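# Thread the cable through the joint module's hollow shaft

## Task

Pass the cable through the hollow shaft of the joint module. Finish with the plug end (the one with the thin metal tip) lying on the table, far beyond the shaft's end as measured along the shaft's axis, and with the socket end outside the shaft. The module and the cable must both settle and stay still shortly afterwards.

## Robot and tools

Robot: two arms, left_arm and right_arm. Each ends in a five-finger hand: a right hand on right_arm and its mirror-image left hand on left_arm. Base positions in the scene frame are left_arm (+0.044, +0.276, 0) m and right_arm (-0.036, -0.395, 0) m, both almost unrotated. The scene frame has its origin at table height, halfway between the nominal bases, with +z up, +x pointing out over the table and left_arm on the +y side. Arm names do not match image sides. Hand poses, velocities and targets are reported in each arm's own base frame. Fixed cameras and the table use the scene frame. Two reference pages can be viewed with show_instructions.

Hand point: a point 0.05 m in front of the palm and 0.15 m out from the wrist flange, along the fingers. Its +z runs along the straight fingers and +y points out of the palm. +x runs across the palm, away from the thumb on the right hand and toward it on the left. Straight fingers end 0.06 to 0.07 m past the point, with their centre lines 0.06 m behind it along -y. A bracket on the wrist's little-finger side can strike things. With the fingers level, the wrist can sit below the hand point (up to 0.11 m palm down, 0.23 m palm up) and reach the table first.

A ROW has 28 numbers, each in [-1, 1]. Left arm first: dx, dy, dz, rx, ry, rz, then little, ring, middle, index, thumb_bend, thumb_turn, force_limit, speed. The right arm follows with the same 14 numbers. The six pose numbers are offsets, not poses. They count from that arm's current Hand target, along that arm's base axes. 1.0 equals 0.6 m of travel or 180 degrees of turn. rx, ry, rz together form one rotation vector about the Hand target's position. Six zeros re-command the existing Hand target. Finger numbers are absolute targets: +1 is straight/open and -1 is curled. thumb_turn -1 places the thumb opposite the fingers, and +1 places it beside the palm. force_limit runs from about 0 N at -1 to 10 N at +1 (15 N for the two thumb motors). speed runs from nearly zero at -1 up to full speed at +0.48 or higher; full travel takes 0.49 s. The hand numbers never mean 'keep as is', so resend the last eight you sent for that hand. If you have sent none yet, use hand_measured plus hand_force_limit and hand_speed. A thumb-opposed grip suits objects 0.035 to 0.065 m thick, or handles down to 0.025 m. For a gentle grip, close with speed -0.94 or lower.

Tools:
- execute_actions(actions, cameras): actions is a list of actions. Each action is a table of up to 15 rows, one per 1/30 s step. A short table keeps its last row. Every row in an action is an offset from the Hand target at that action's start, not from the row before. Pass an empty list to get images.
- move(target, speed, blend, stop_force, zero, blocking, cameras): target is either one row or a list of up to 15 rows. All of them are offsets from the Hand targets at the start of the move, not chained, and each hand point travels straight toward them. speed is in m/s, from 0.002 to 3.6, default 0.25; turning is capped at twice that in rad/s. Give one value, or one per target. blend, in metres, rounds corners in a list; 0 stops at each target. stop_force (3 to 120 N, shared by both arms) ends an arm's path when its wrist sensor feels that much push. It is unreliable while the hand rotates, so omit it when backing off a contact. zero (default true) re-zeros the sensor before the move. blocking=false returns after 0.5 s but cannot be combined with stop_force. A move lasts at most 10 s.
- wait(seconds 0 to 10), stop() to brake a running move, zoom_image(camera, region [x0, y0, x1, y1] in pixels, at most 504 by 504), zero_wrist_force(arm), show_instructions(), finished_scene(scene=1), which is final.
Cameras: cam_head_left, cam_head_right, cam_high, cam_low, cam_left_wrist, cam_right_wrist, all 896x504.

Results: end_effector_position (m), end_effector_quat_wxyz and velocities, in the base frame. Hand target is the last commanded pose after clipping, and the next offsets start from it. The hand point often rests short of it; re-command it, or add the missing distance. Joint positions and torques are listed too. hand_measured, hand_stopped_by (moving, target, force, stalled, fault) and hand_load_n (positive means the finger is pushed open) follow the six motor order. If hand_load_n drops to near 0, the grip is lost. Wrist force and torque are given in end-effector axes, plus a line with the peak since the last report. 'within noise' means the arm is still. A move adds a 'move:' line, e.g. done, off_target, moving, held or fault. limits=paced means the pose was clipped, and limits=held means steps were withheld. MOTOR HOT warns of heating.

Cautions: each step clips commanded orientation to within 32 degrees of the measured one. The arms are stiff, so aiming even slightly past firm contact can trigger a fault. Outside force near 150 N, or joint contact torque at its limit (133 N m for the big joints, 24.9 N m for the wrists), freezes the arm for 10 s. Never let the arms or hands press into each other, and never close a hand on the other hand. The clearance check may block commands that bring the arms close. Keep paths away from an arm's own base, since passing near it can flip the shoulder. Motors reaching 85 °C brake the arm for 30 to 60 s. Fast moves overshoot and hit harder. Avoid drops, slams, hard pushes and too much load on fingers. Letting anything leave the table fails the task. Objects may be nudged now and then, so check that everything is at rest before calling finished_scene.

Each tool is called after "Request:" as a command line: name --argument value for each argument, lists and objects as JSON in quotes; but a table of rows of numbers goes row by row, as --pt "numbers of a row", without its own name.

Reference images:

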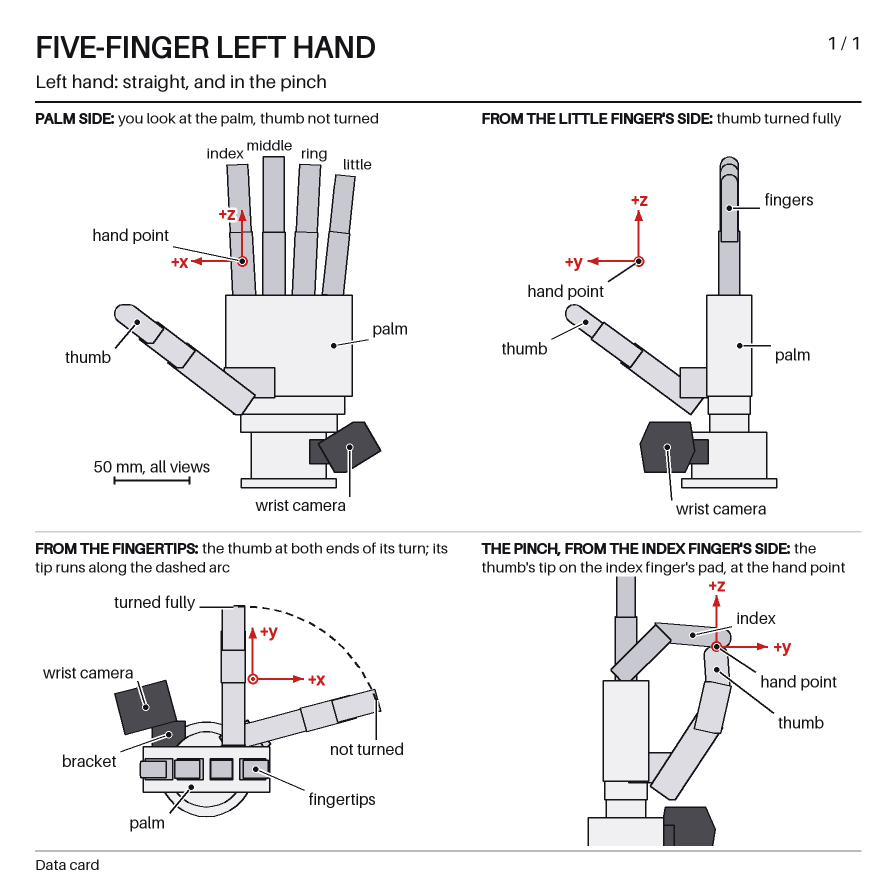

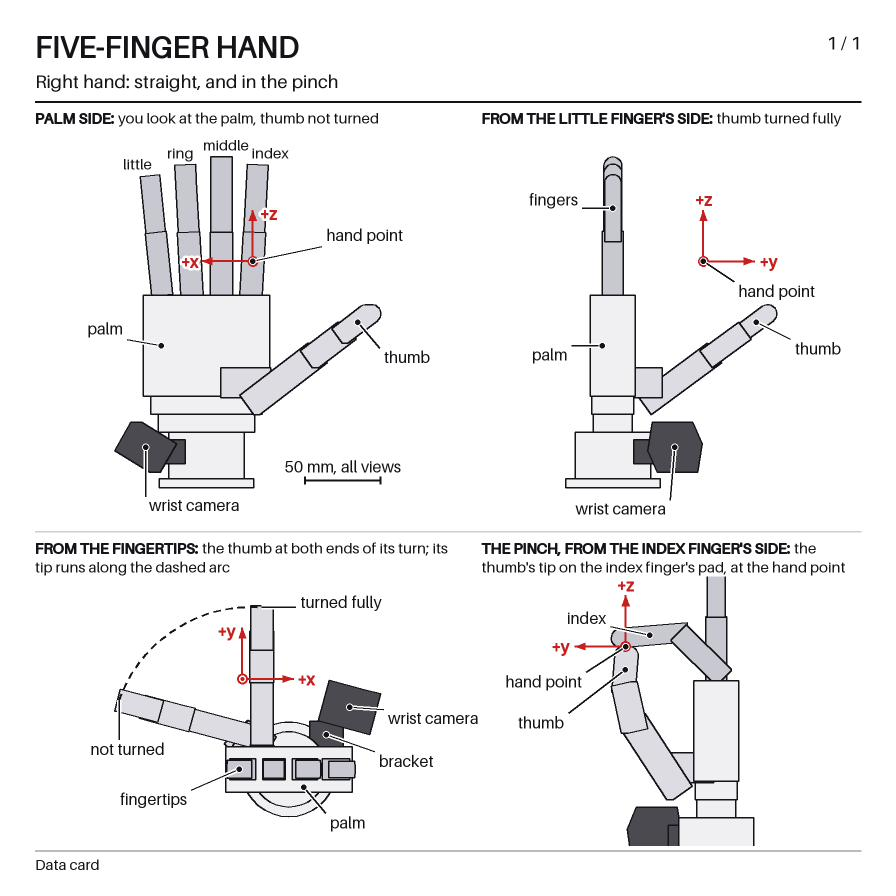

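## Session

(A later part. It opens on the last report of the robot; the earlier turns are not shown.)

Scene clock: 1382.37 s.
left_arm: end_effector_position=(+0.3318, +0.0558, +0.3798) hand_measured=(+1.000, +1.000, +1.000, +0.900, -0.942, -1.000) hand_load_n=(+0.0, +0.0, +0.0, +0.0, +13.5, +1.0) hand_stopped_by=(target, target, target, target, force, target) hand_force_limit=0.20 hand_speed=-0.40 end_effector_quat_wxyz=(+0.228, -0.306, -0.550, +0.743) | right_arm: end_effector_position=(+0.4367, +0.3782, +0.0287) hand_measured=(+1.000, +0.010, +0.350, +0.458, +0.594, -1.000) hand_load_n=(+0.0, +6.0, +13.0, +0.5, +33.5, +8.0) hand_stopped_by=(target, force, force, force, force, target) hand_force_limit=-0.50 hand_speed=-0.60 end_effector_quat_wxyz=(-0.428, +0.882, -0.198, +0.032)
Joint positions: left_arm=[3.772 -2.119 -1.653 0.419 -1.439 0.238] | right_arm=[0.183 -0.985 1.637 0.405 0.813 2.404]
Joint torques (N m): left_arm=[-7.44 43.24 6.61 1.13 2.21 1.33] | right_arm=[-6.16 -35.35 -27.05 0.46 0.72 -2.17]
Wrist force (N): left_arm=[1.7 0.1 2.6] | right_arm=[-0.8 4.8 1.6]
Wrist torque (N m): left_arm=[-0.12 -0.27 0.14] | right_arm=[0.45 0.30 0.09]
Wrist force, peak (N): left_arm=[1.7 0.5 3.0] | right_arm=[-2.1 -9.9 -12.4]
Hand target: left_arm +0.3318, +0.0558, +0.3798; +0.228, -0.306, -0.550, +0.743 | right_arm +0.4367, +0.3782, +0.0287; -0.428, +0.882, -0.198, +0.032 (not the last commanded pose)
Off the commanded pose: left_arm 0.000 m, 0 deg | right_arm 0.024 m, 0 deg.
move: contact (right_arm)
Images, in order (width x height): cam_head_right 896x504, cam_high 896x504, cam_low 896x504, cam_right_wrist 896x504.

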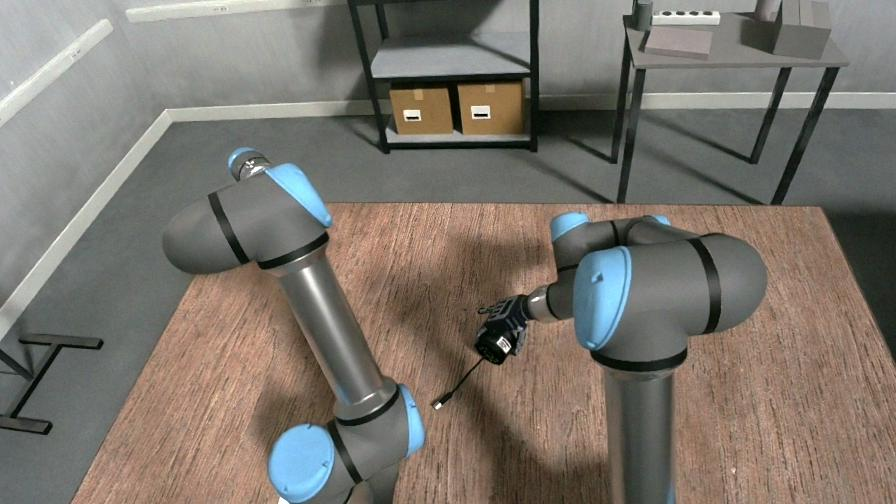

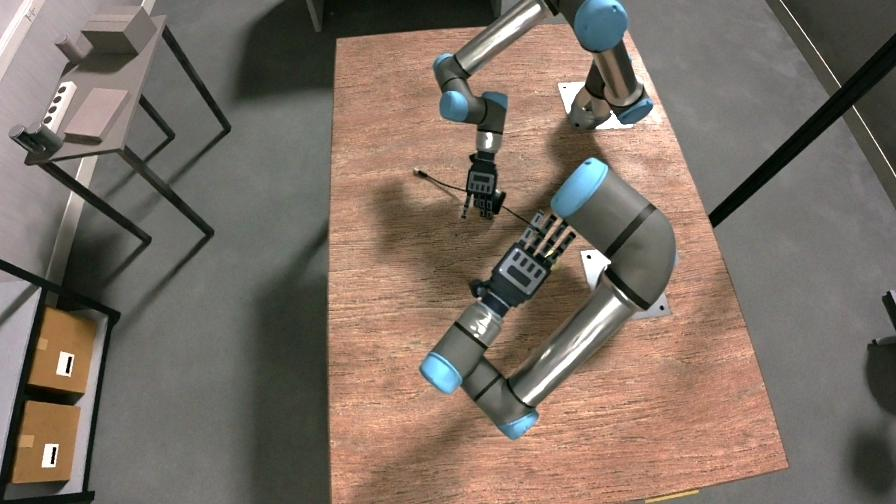

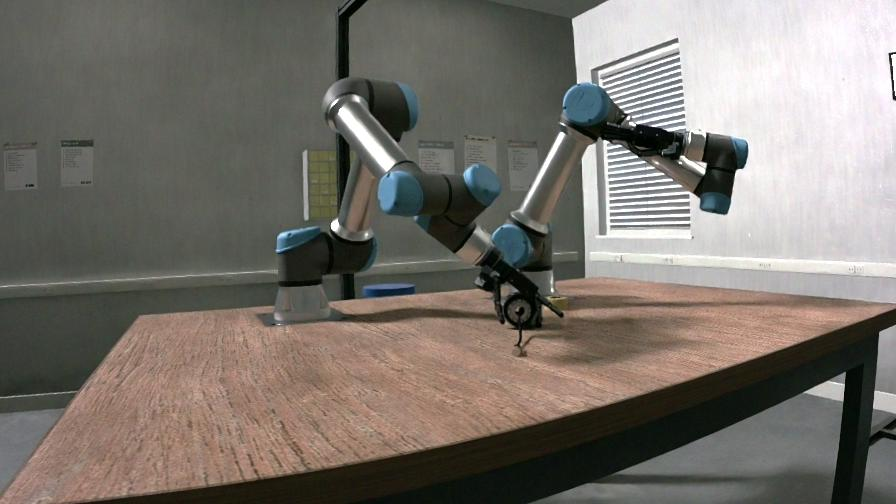

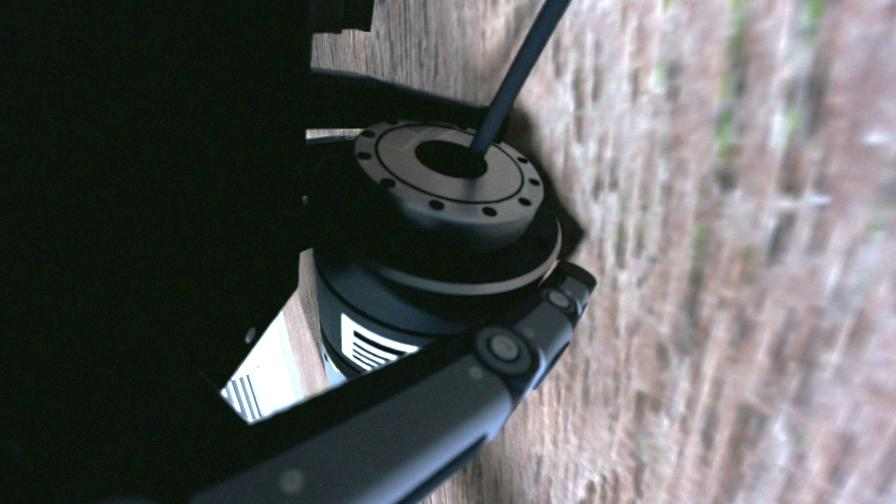

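Request:
move --target '[0,0,0,0,0,0,1,1,1,0.9,-1,-1,0.2,-0.4,0,0,0,0,0,0,1,1,-0.6,-0.55,-0.2,-1,0,-0.4]' --speed 0.025 --cameras '[]'

Request:
move --target '[0,0,0,0,0,0,1,1,1,0.9,-1,-1,0.2,-0.4,0,0,-0.025,0,0,0,1,1,-0.6,-0.55,-0.2,-1,0,-0.4]' --speed 0.015 --stop_force 4 --cameras '["cam_high","cam_low","cam_right_wrist","cam_head_right"]'

Request:
zoom_image --camera "cam_low" --region '[440, 230, 620, 370]'

Scene clock: 1390.43 s.
left_arm: end_effector_position=(+0.3318, +0.0558, +0.3798) hand_measured=(+1.000, +1.000, +1.000, +0.900, -0.942, -1.000) hand_load_n=(+0.0, +0.0, +0.0, +0.0, +13.5, +1.0) hand_stopped_by=(target, target, target, target, force, target) hand_force_limit=0.20 hand_speed=-0.40 end_effector_quat_wxyz=(+0.228, -0.306, -0.550, +0.743) | right_arm: end_effector_position=(+0.4367, +0.3782, +0.0287) hand_measured=(+1.000, +1.000, +0.350, +0.458, +0.594, -1.000) hand_load_n=(+0.0, -0.5, +14.0, +0.5, +33.0, +5.0) hand_stopped_by=(target, target, force, force, force, target) hand_force_limit=0.00 hand_speed=-0.40 end_effector_quat_wxyz=(-0.427, +0.882, -0.198, +0.032)
Joint positions: left_arm=[3.772 -2.119 -1.653 0.419 -1.439 0.238] | right_arm=[0.183 -0.985 1.637 0.405 0.813 2.404]
Joint torques (N m): left_arm=[-7.62 42.33 5.32 1.17 2.27 1.14] | right_arm=[4.84 -31.16 -26.25 0.55 -1.64 -2.36]
Wrist force (N): left_arm=[1.4 0.2 2.6] | right_arm=[-1.1 5.3 0.8]
Wrist torque (N m): left_arm=[-0.10 -0.22 0.11] | right_arm=[0.44 0.28 0.11]
Wrist force, peak (N): left_arm=[1.7 0.4 3.0] | right_arm=[-1.6 5.7 0.8]
Hand target: left_arm +0.3318, +0.0558, +0.3798; +0.228, -0.306, -0.550, +0.743 | right_arm +0.4367, +0.3782, +0.0287; -0.428, +0.882, -0.198, +0.032
Off the commanded pose: left_arm 0.000 m, 0 deg | right_arm 0.000 m, 0 deg.
move: done
No camera images: "cameras" was empty.

Scene clock: 1391.50 s.
left_arm: end_effector_position=(+0.3318, +0.0558, +0.3798) hand_measured=(+1.000, +1.000, +1.000, +0.900, -0.942, -1.000) hand_load_n=(+0.0, -0.5, +0.0, +0.0, +13.5, +1.0) hand_stopped_by=(target, target, target, target, force, target) hand_force_limit=0.20 hand_speed=-0.40 end_effector_quat_wxyz=(+0.228, -0.306, -0.550, +0.743) | right_arm: end_effector_position=(+0.4368, +0.3782, +0.0285) hand_measured=(+1.000, +1.000, +0.350, +0.458, +0.594, -1.000) hand_load_n=(+0.0, +0.0, +13.0, +0.5, +33.0, +5.0) hand_stopped_by=(target, target, force, force, force, target) hand_force_limit=0.00 hand_speed=-0.40 end_effector_quat_wxyz=(-0.428, +0.882, -0.198, +0.032)
Joint positions: left_arm=[3.772 -2.119 -1.653 0.419 -1.439 0.238] | right_arm=[0.183 -0.985 1.637 0.404 0.813 2.404]
Joint torques (N m): left_arm=[-8.33 42.94 6.02 1.1 2.29 1.43] | right_arm=[4.58 -41.04 -27.41 2.78 -1.14 -2.19]
Wrist force (N): left_arm=[1.5 0.1 2.6] | right_arm=[-1.8 2.3 -2.6]
Wrist torque (N m): left_arm=[-0.12 -0.24 0.13] | right_arm=[0.49 0.31 0.03]
Wrist force, peak (N): left_arm=[1.6 0.1 2.9] | right_arm=[-3.8 -2.8 -8.0]
Hand target: left_arm +0.3318, +0.0558, +0.3798; +0.228, -0.306, -0.550, +0.743 | right_arm +0.4368, +0.3782, +0.0285; -0.428, +0.882, -0.198, +0.032 (not the last commanded pose)
Off the commanded pose: left_arm 0.000 m, 0 deg | right_arm 0.015 m, 0 deg.
move: contact (right_arm)
Images, in order (width x height): cam_head_right 896x504, cam_high 896x504, cam_low 896x504, cam_right_wrist 896x504.

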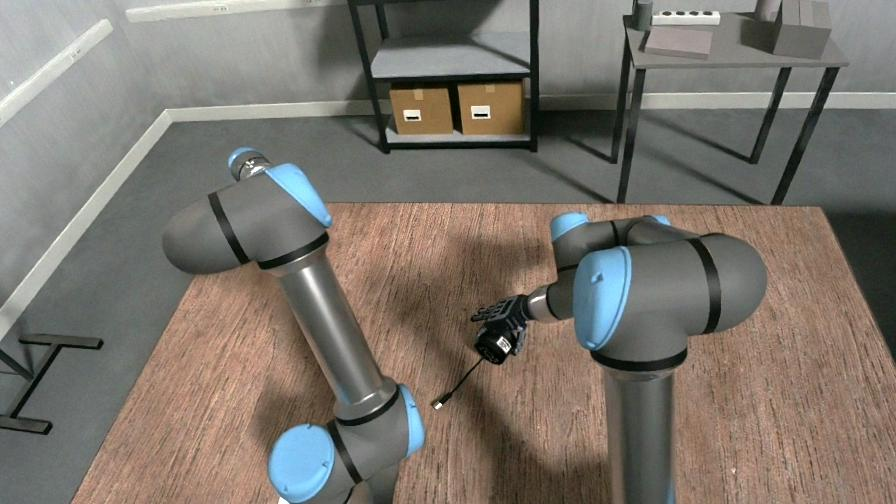

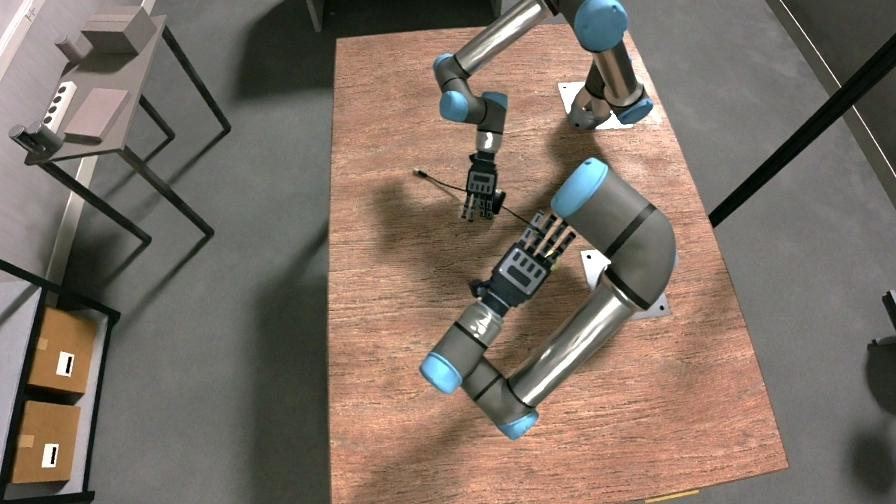

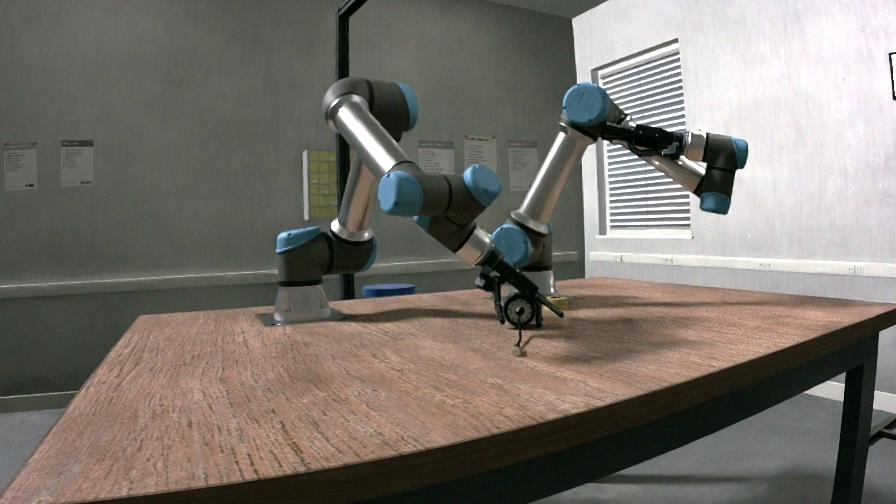

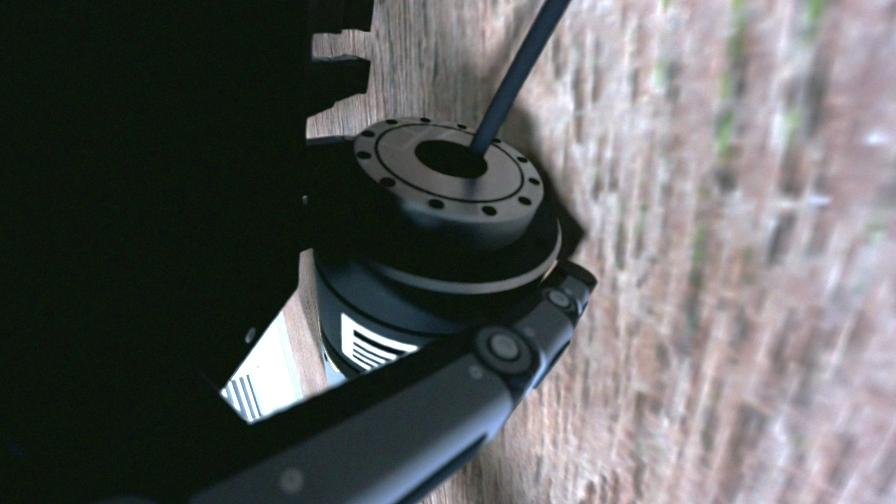

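Scaled by 2.800 from the camera's 896x504 image, which has a finer 1280x720 frame.

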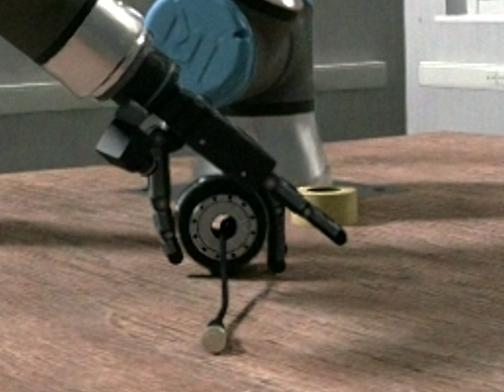

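Request:
move --target '[0,0,0,0,0,0,1,1,1,0.9,-1,-1,0.2,-0.4,0,0,0,0,0,0,1,1,1,1,-0.2,-1,0,-0.6]' --speed 0.025 --cameras '["cam_low","cam_right_wrist"]'

Request:
zoom_image --camera "cam_low" --region '[440, 230, 620, 370]'

Scene clock: 1396.40 s.
left_arm: end_effector_position=(+0.3318, +0.0558, +0.3798) hand_measured=(+1.000, +1.000, +1.000, +0.900, -0.942, -1.000) hand_load_n=(+0.0, +0.0, +0.0, +0.0, +13.5, +1.0) hand_stopped_by=(target, target, target, target, force, target) hand_force_limit=0.20 hand_speed=-0.40 end_effector_quat_wxyz=(+0.228, -0.306, -0.550, +0.743) | right_arm: end_effector_position=(+0.4368, +0.3782, +0.0285) hand_measured=(+1.000, +1.000, +1.000, +1.000, +0.586, -1.000) hand_load_n=(+0.0, +0.0, +0.0, +0.0, +0.0, +0.0) hand_stopped_by=(target, target, target, target, force, target) hand_force_limit=0.00 hand_speed=-0.60 end_effector_quat_wxyz=(-0.428, +0.882, -0.198, +0.032)
Joint positions: left_arm=[3.772 -2.119 -1.653 0.419 -1.439 0.238] | right_arm=[0.183 -0.985 1.637 0.404 0.813 2.404]
Joint torques (N m): left_arm=[-7.31 42.56 5.02 0.9 1.95 1.4] | right_arm=[3.16 -42.12 -19.02 0.19 -2.95 -2.3]
Wrist force (N): left_arm=[1.7 0.1 2.8] | right_arm=[-1.3 1.4 -0.1]
Wrist torque (N m): left_arm=[-0.12 -0.25 0.13] | right_arm=[0.16 0.29 0.12]
Wrist force, peak (N): left_arm=[1.7 0.5 2.9] | right_arm=[-1.0 8.4 3.7]
Hand target: left_arm +0.3318, +0.0558, +0.3798; +0.228, -0.306, -0.550, +0.743 | right_arm +0.4368, +0.3782, +0.0285; -0.428, +0.882, -0.198, +0.032
Off the commanded pose: left_arm 0.000 m, 0 deg | right_arm 0.000 m, 0 deg.
move: done
Images, in order (width x height): cam_low 896x504, cam_right_wrist 896x504.

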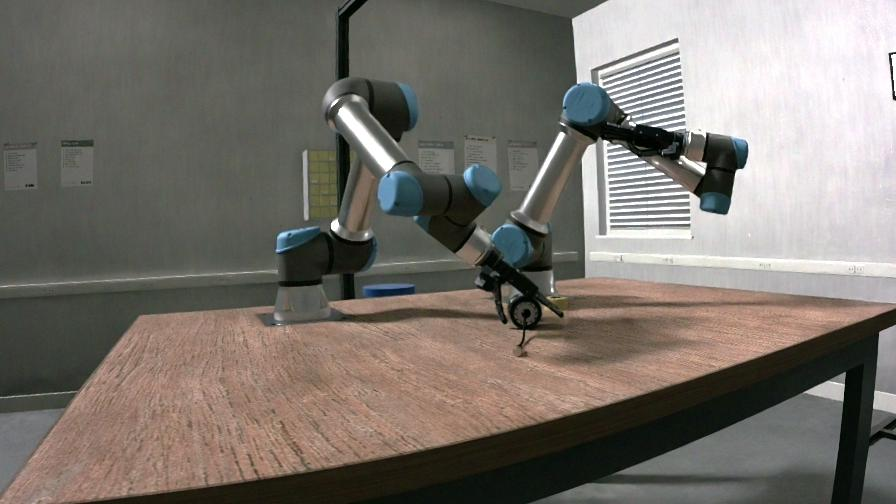

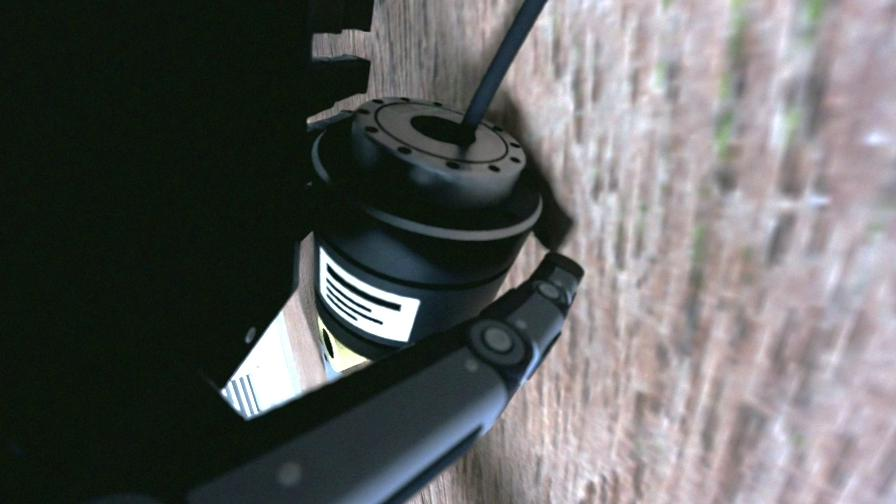

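Scaled by 2.800 from the camera's 896x504 image, which has a finer 1280x720 frame.

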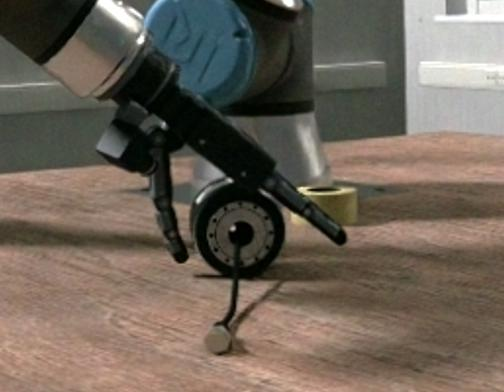

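Request:
move --pt "0 0 0 0 0 0 1 1 1 0.9 -1 -1 0.2 -0.4 0 0 0 0 0 0 1 1 1 1 1 -1 0 -0.5" --pt "0 0 0 0 0 0 1 1 1 0.9 -1 -1 0.2 -0.4 0 0 0.3 0 0 0 1 1 1 1 1 -1 0 -0.5" --speed 0.08 --cameras '["cam_low","cam_high","cam_head_right","cam_right_wrist"]'

Request:
zoom_image --camera "cam_low" --region '[440, 230, 620, 370]'

Request:
zoom_image --camera "cam_head_right" --region '[400, 250, 580, 430]'

Scene clock: 1405.50 s.
left_arm: end_effector_position=(+0.3318, +0.0558, +0.3798) hand_measured=(+1.000, +1.000, +1.000, +0.900, -0.942, -1.000) hand_load_n=(+0.0, +0.0, +0.0, +0.0, +14.0, +1.0) hand_stopped_by=(target, target, target, target, force, target) hand_force_limit=0.20 hand_speed=-0.40 end_effector_quat_wxyz=(+0.228, -0.306, -0.550, +0.743) | right_arm: end_effector_position=(+0.4369, +0.3783, +0.2086) hand_measured=(+1.000, +1.000, +1.000, +1.000, +1.000, -1.000) hand_load_n=(+0.0, +0.0, -0.5, +0.0, +0.0, +0.0) hand_stopped_by=(target, target, target, target, target, target) hand_force_limit=0.00 hand_speed=-0.50 end_effector_quat_wxyz=(-0.428, +0.882, -0.198, +0.032)
Joint positions: left_arm=[3.772 -2.119 -1.653 0.419 -1.439 0.238] | right_arm=[0.183 -1.169 1.414 0.812 0.813 2.404]
Joint torques (N m): left_arm=[-8.83 43.75 4.83 0.93 2.08 1.37] | right_arm=[-6.77 -27.08 -4.13 0.15 -1.45 -2.29]
Wrist force (N): left_arm=[1.6 0.3 2.8] | right_arm=[-0.9 1.2 -0.2]
Wrist torque (N m): left_arm=[-0.10 -0.24 0.12] | right_arm=[0.10 0.20 0.19]
Wrist force, peak (N): left_arm=[1.8 0.4 3.0] | right_arm=[-1.5 2.3 0.5]
Hand target: left_arm +0.3318, +0.0558, +0.3798; +0.228, -0.306, -0.550, +0.743 | right_arm +0.4368, +0.3782, +0.2085; -0.428, +0.882, -0.198, +0.032
Off the commanded pose: left_arm 0.000 m, 0 deg | right_arm 0.000 m, 0 deg.
move: done
Images, in order (width x height): cam_head_right 896x504, cam_high 896x504, cam_low 896x504, cam_right_wrist 896x504.

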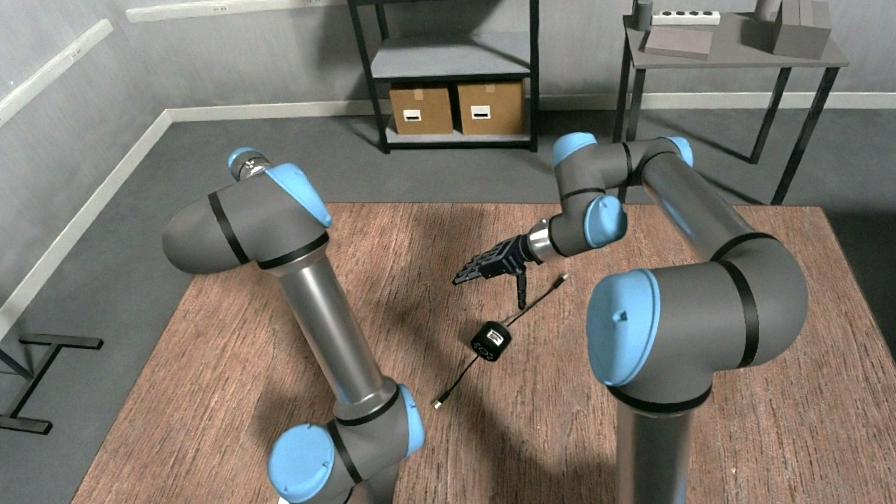

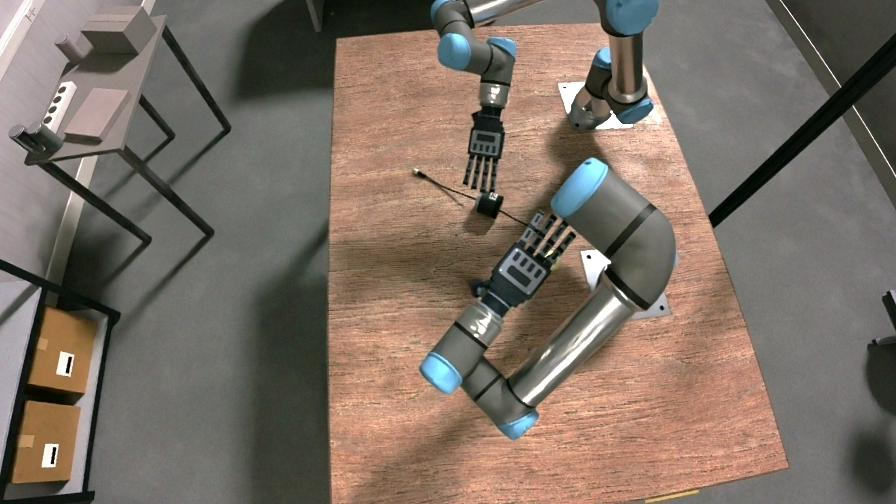

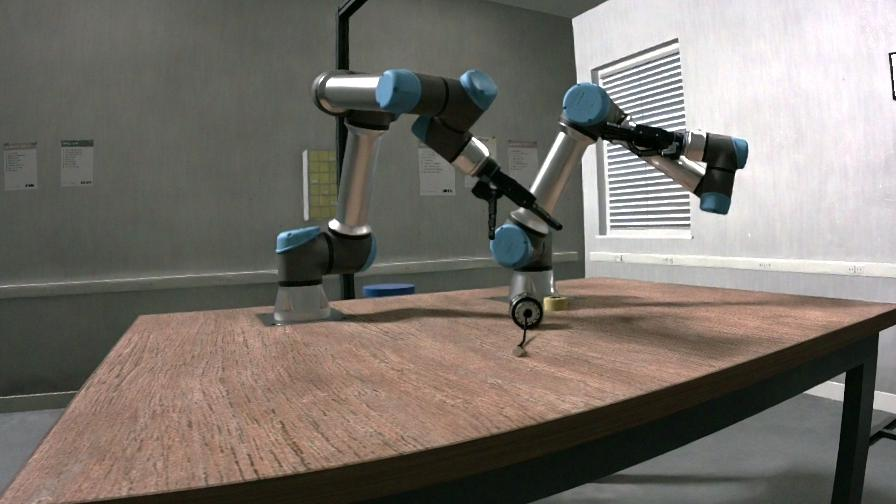

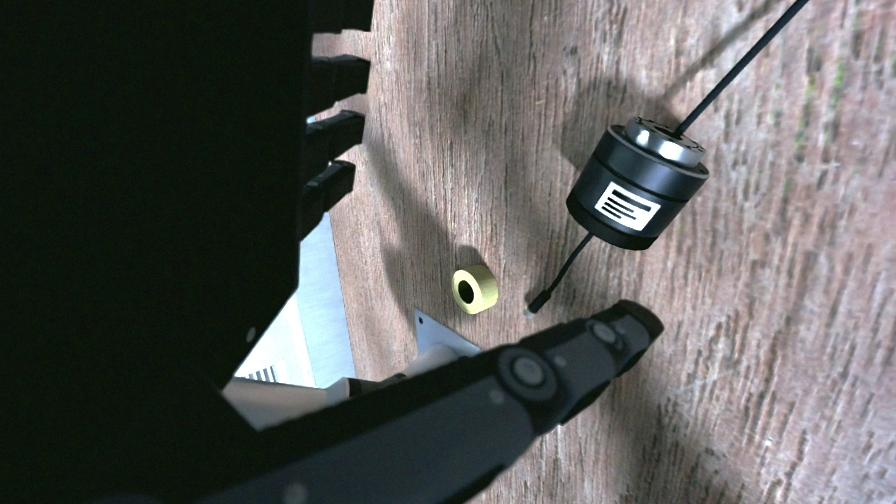

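Scaled by 2.800 from the camera's 896x504 image, which has a finer 1280x720 frame.

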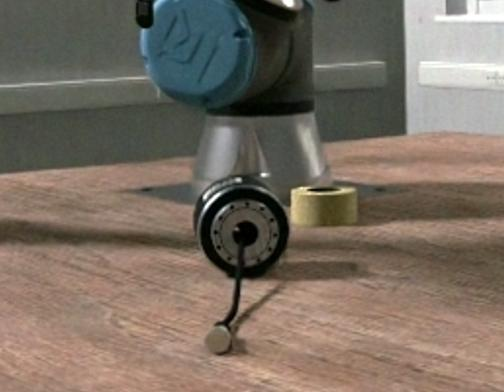

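Scaled by 2.800 from the camera's 896x504 image, which has a finer 1280x720 frame.

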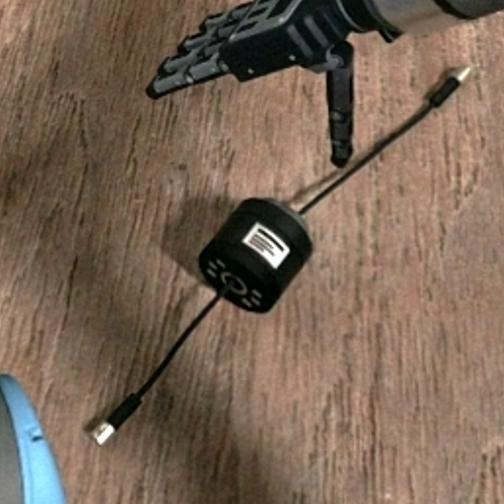

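Request:
zoom_image --camera "cam_head_right" --region '[540, 260, 590, 310]'

Request:
zoom_image --camera "cam_head_right" --region '[420, 380, 470, 430]'

Request:
zoom_image --camera "cam_high" --region '[400, 150, 550, 240]'

Request:
zoom_image --camera "cam_low" --region '[500, 280, 560, 370]'

Scaled by 10.080 from the camera's 896x504 image, which has a finer 1280x720 frame.

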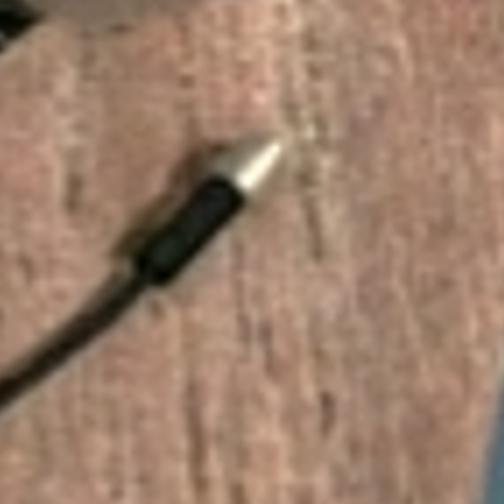

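Scaled by 10.080 from the camera's 896x504 image, which has a finer 1280x720 frame.

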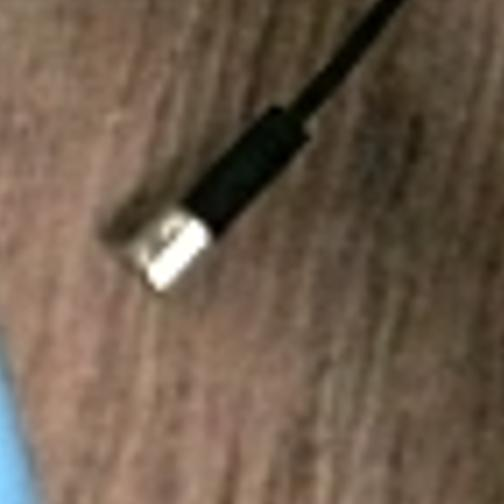

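Scaled by 3.360 from the camera's 896x504 image, which has a finer 1280x720 frame.

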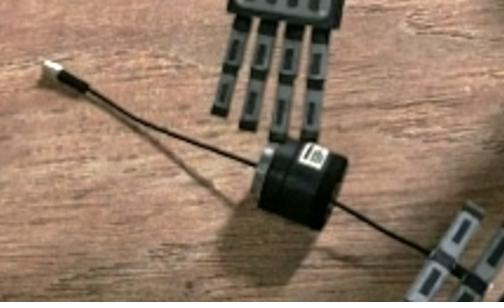

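Scaled by 5.600 from the camera's 896x504 image, which has a finer 1280x720 frame.

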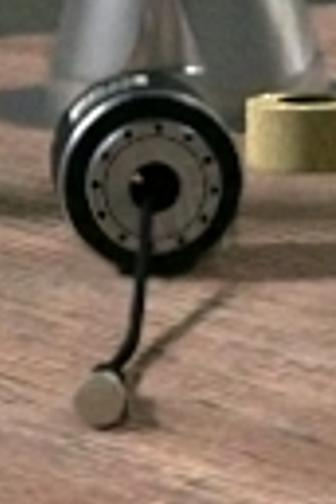

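Request:
move --pt "0 0 0 0 0 0 1 1 1 0.9 -1 -1 0.2 -0.4 -0.185 0.11 -0.21 0 0 0 1 1 1 1 1 -1 0 -0.5" --speed 0.2 --cameras '["cam_right_wrist","cam_low"]'

Scene clock: 1419.77 s.
left_arm: end_effector_position=(+0.3318, +0.0558, +0.3798) hand_measured=(+1.000, +1.000, +1.000, +0.900, -0.942, -1.000) hand_load_n=(+0.0, +0.0, +0.0, +0.0, +14.0, +1.0) hand_stopped_by=(target, target, target, target, force, target) hand_force_limit=0.20 hand_speed=-0.40 end_effector_quat_wxyz=(+0.228, -0.306, -0.550, +0.743) | right_arm: end_effector_position=(+0.3258, +0.4442, +0.0825) hand_measured=(+1.000, +1.000, +1.000, +1.000, +1.000, -1.000) hand_load_n=(+0.0, +0.0, +0.0, +0.0, +0.0, -0.5) hand_stopped_by=(target, target, target, target, target, target) hand_force_limit=0.00 hand_speed=-0.50 end_effector_quat_wxyz=(-0.427, +0.882, -0.198, +0.032)
Joint positions: left_arm=[3.772 -2.119 -1.653 0.419 -1.439 0.238] | right_arm=[0.405 -1.206 1.784 0.325 0.937 2.643]
Joint torques (N m): left_arm=[-8.74 42.25 6.57 0.76 1.86 1.36] | right_arm=[-3.25 -35.7 -21.34 -0.01 -2.52 -1.88]
Wrist force (N): left_arm=[1.5 0.0 2.6] | right_arm=[-1.4 1.6 -0.2]
Wrist torque (N m): left_arm=[-0.14 -0.24 0.13] | right_arm=[0.20 0.28 0.24]
Wrist force, peak (N): left_arm=[1.7 0.4 3.0] | right_arm=[-2.6 3.1 0.8]
Hand target: left_arm +0.3318, +0.0558, +0.3798; +0.228, -0.306, -0.550, +0.743 | right_arm +0.3258, +0.4442, +0.0825; -0.428, +0.882, -0.198, +0.032
Off the commanded pose: left_arm 0.000 m, 0 deg | right_arm 0.000 m, 0 deg.
move: done
Images, in order (width x height): cam_low 896x504, cam_right_wrist 896x504.

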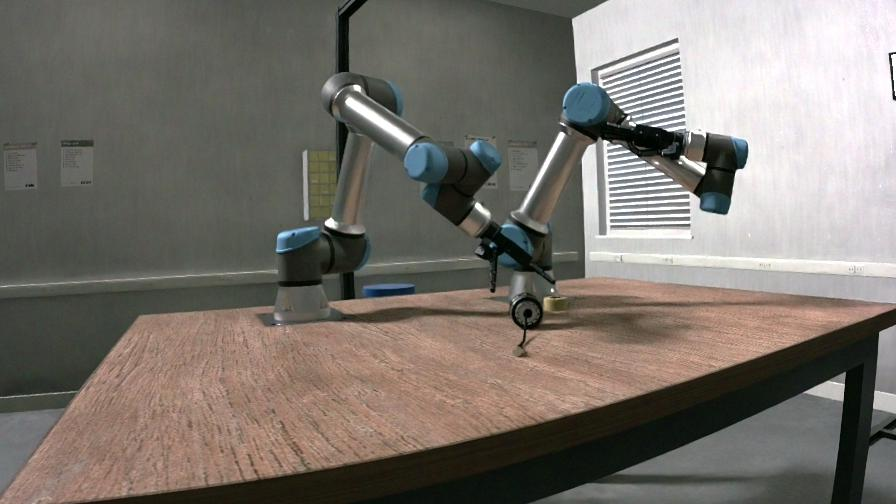

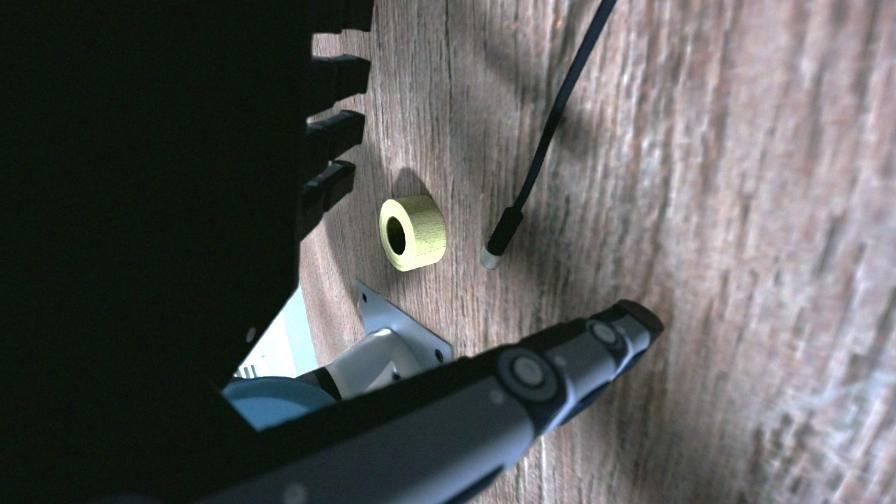

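Request:
zoom_image --camera "cam_right_wrist" --region '[440, 190, 560, 290]'

Scaled by 4.200 from the camera's 896x504 image, which has a finer 1280x720 frame.

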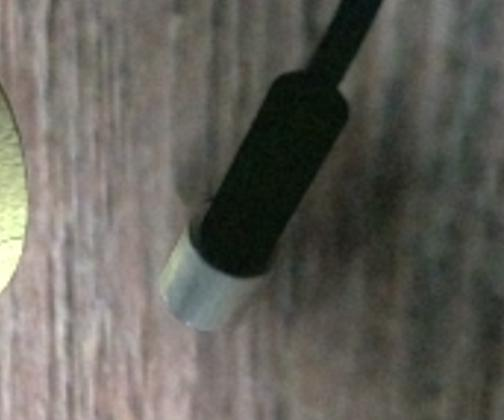

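Request:
move --pt "0 0 0 0 0 0 1 1 1 0.9 -1 -1 0.2 -0.4 0.05 -0.02 0.25 0 0 0 1 1 1 1 1 -1 0 -0.5" --pt "0 0 0 0 0 0 1 1 1 0.9 -1 -1 0.2 -0.4 0.48 -0.25 0.25 0 0 0 1 1 1 1 1 -1 0 -0.5" --pt "0 0 0 0 0 0 1 1 1 0.9 -1 -1 0.2 -0.4 0.54 -0.277 0.02 0 0 0 1 1 1 1 1 -1 0 -0.5" --speed 0.3 --blend 0.04 --cameras '["cam_right_wrist","cam_low","cam_head_left"]'

Scene clock: 1432.70 s.
left_arm: end_effector_position=(+0.3318, +0.0558, +0.3798) hand_measured=(+1.000, +1.000, +1.000, +0.900, -0.942, -1.000) hand_load_n=(+0.0, +0.0, +0.0, +0.0, +13.5, +1.0) hand_stopped_by=(target, target, target, target, force, target) hand_force_limit=0.20 hand_speed=-0.40 end_effector_quat_wxyz=(+0.228, -0.306, -0.550, +0.743) | right_arm: end_effector_position=(+0.6499, +0.2780, +0.0947) hand_measured=(+1.000, +1.000, +1.000, +1.000, +1.000, -1.000) hand_load_n=(+0.0, +0.0, +0.0, +0.0, +0.0, +0.0) hand_stopped_by=(target, target, target, target, target, target) hand_force_limit=0.00 hand_speed=-0.50 end_effector_quat_wxyz=(-0.428, +0.882, -0.198, +0.032)
Joint positions: left_arm=[3.772 -2.119 -1.653 0.419 -1.439 0.238] | right_arm=[-0.029 -0.611 0.816 1.053 0.727 2.124]
Joint torques (N m): left_arm=[-7.11 42.67 6.43 0.71 1.67 1.25] | right_arm=[6.75 -45.26 -4.31 0.98 -0.37 2.64]
Wrist force (N): left_arm=[1.6 0.1 2.7] | right_arm=[-1.3 1.8 -0.1]
Wrist torque (N m): left_arm=[-0.12 -0.25 0.13] | right_arm=[0.24 0.29 0.23]
Wrist force, peak (N): left_arm=[1.6 0.4 3.0] | right_arm=[-1.6 3.9 1.3]
Hand target: left_arm +0.3318, +0.0558, +0.3798; +0.228, -0.306, -0.550, +0.743 | right_arm +0.6498, +0.2780, +0.0945; -0.428, +0.882, -0.198, +0.032
Off the commanded pose: left_arm 0.000 m, 0 deg | right_arm 0.000 m, 0 deg.
move: done
Images, in order (width x height): cam_head_left 896x504, cam_low 896x504, cam_right_wrist 896x504.

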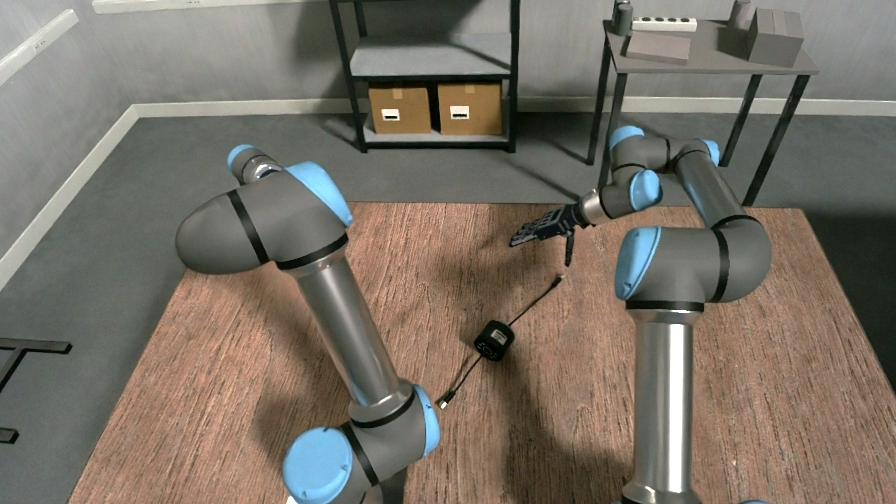

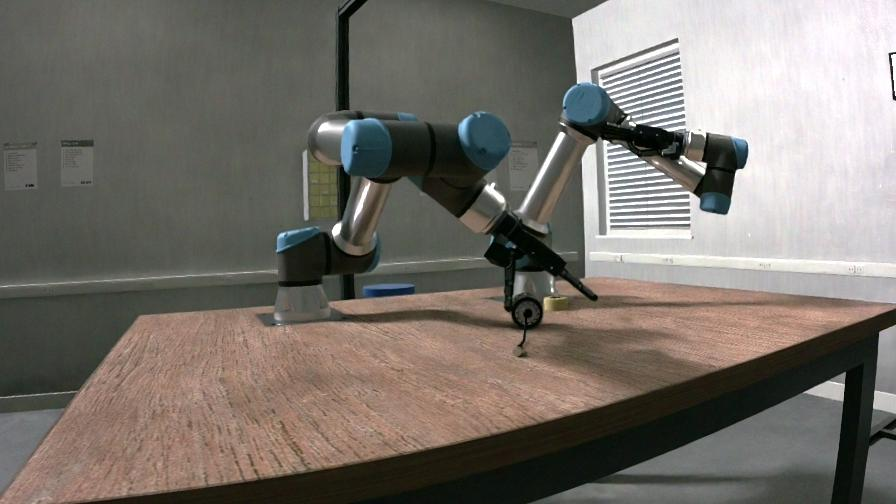

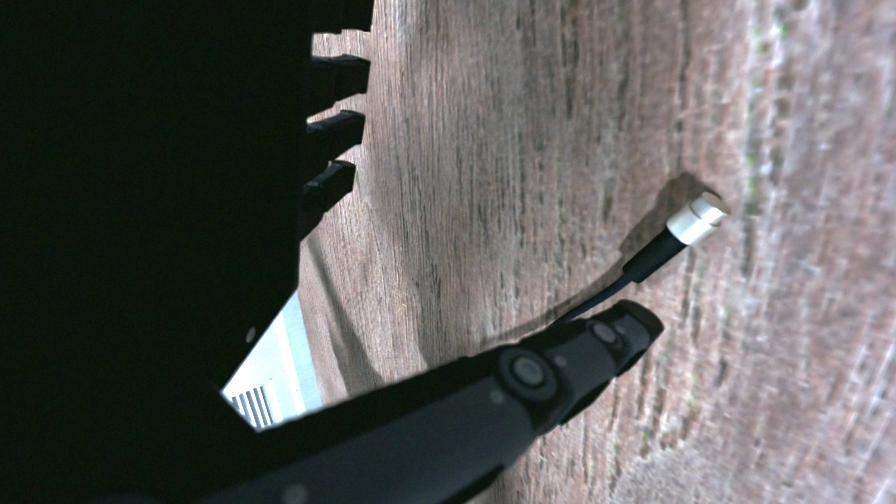

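Request:
zoom_image --camera "cam_right_wrist" --region '[620, 160, 760, 290]'

Request:
zoom_image --camera "cam_head_left" --region '[420, 260, 580, 420]'

Scaled by 3.600 from the camera's 896x504 image, which has a finer 1280x720 frame.

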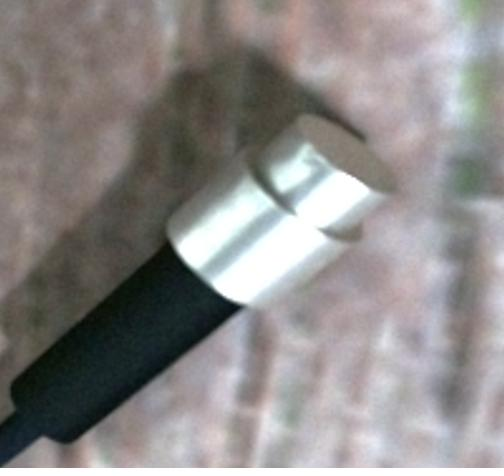

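Scaled by 3.150 from the camera's 896x504 image, which has a finer 1280x720 frame.

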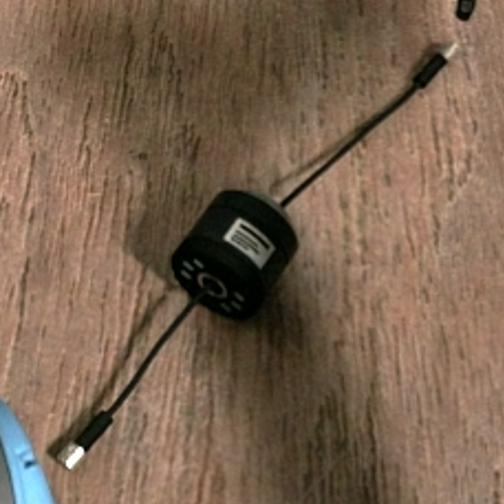

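Request:
finished_scene

The scene is finished: the task was done.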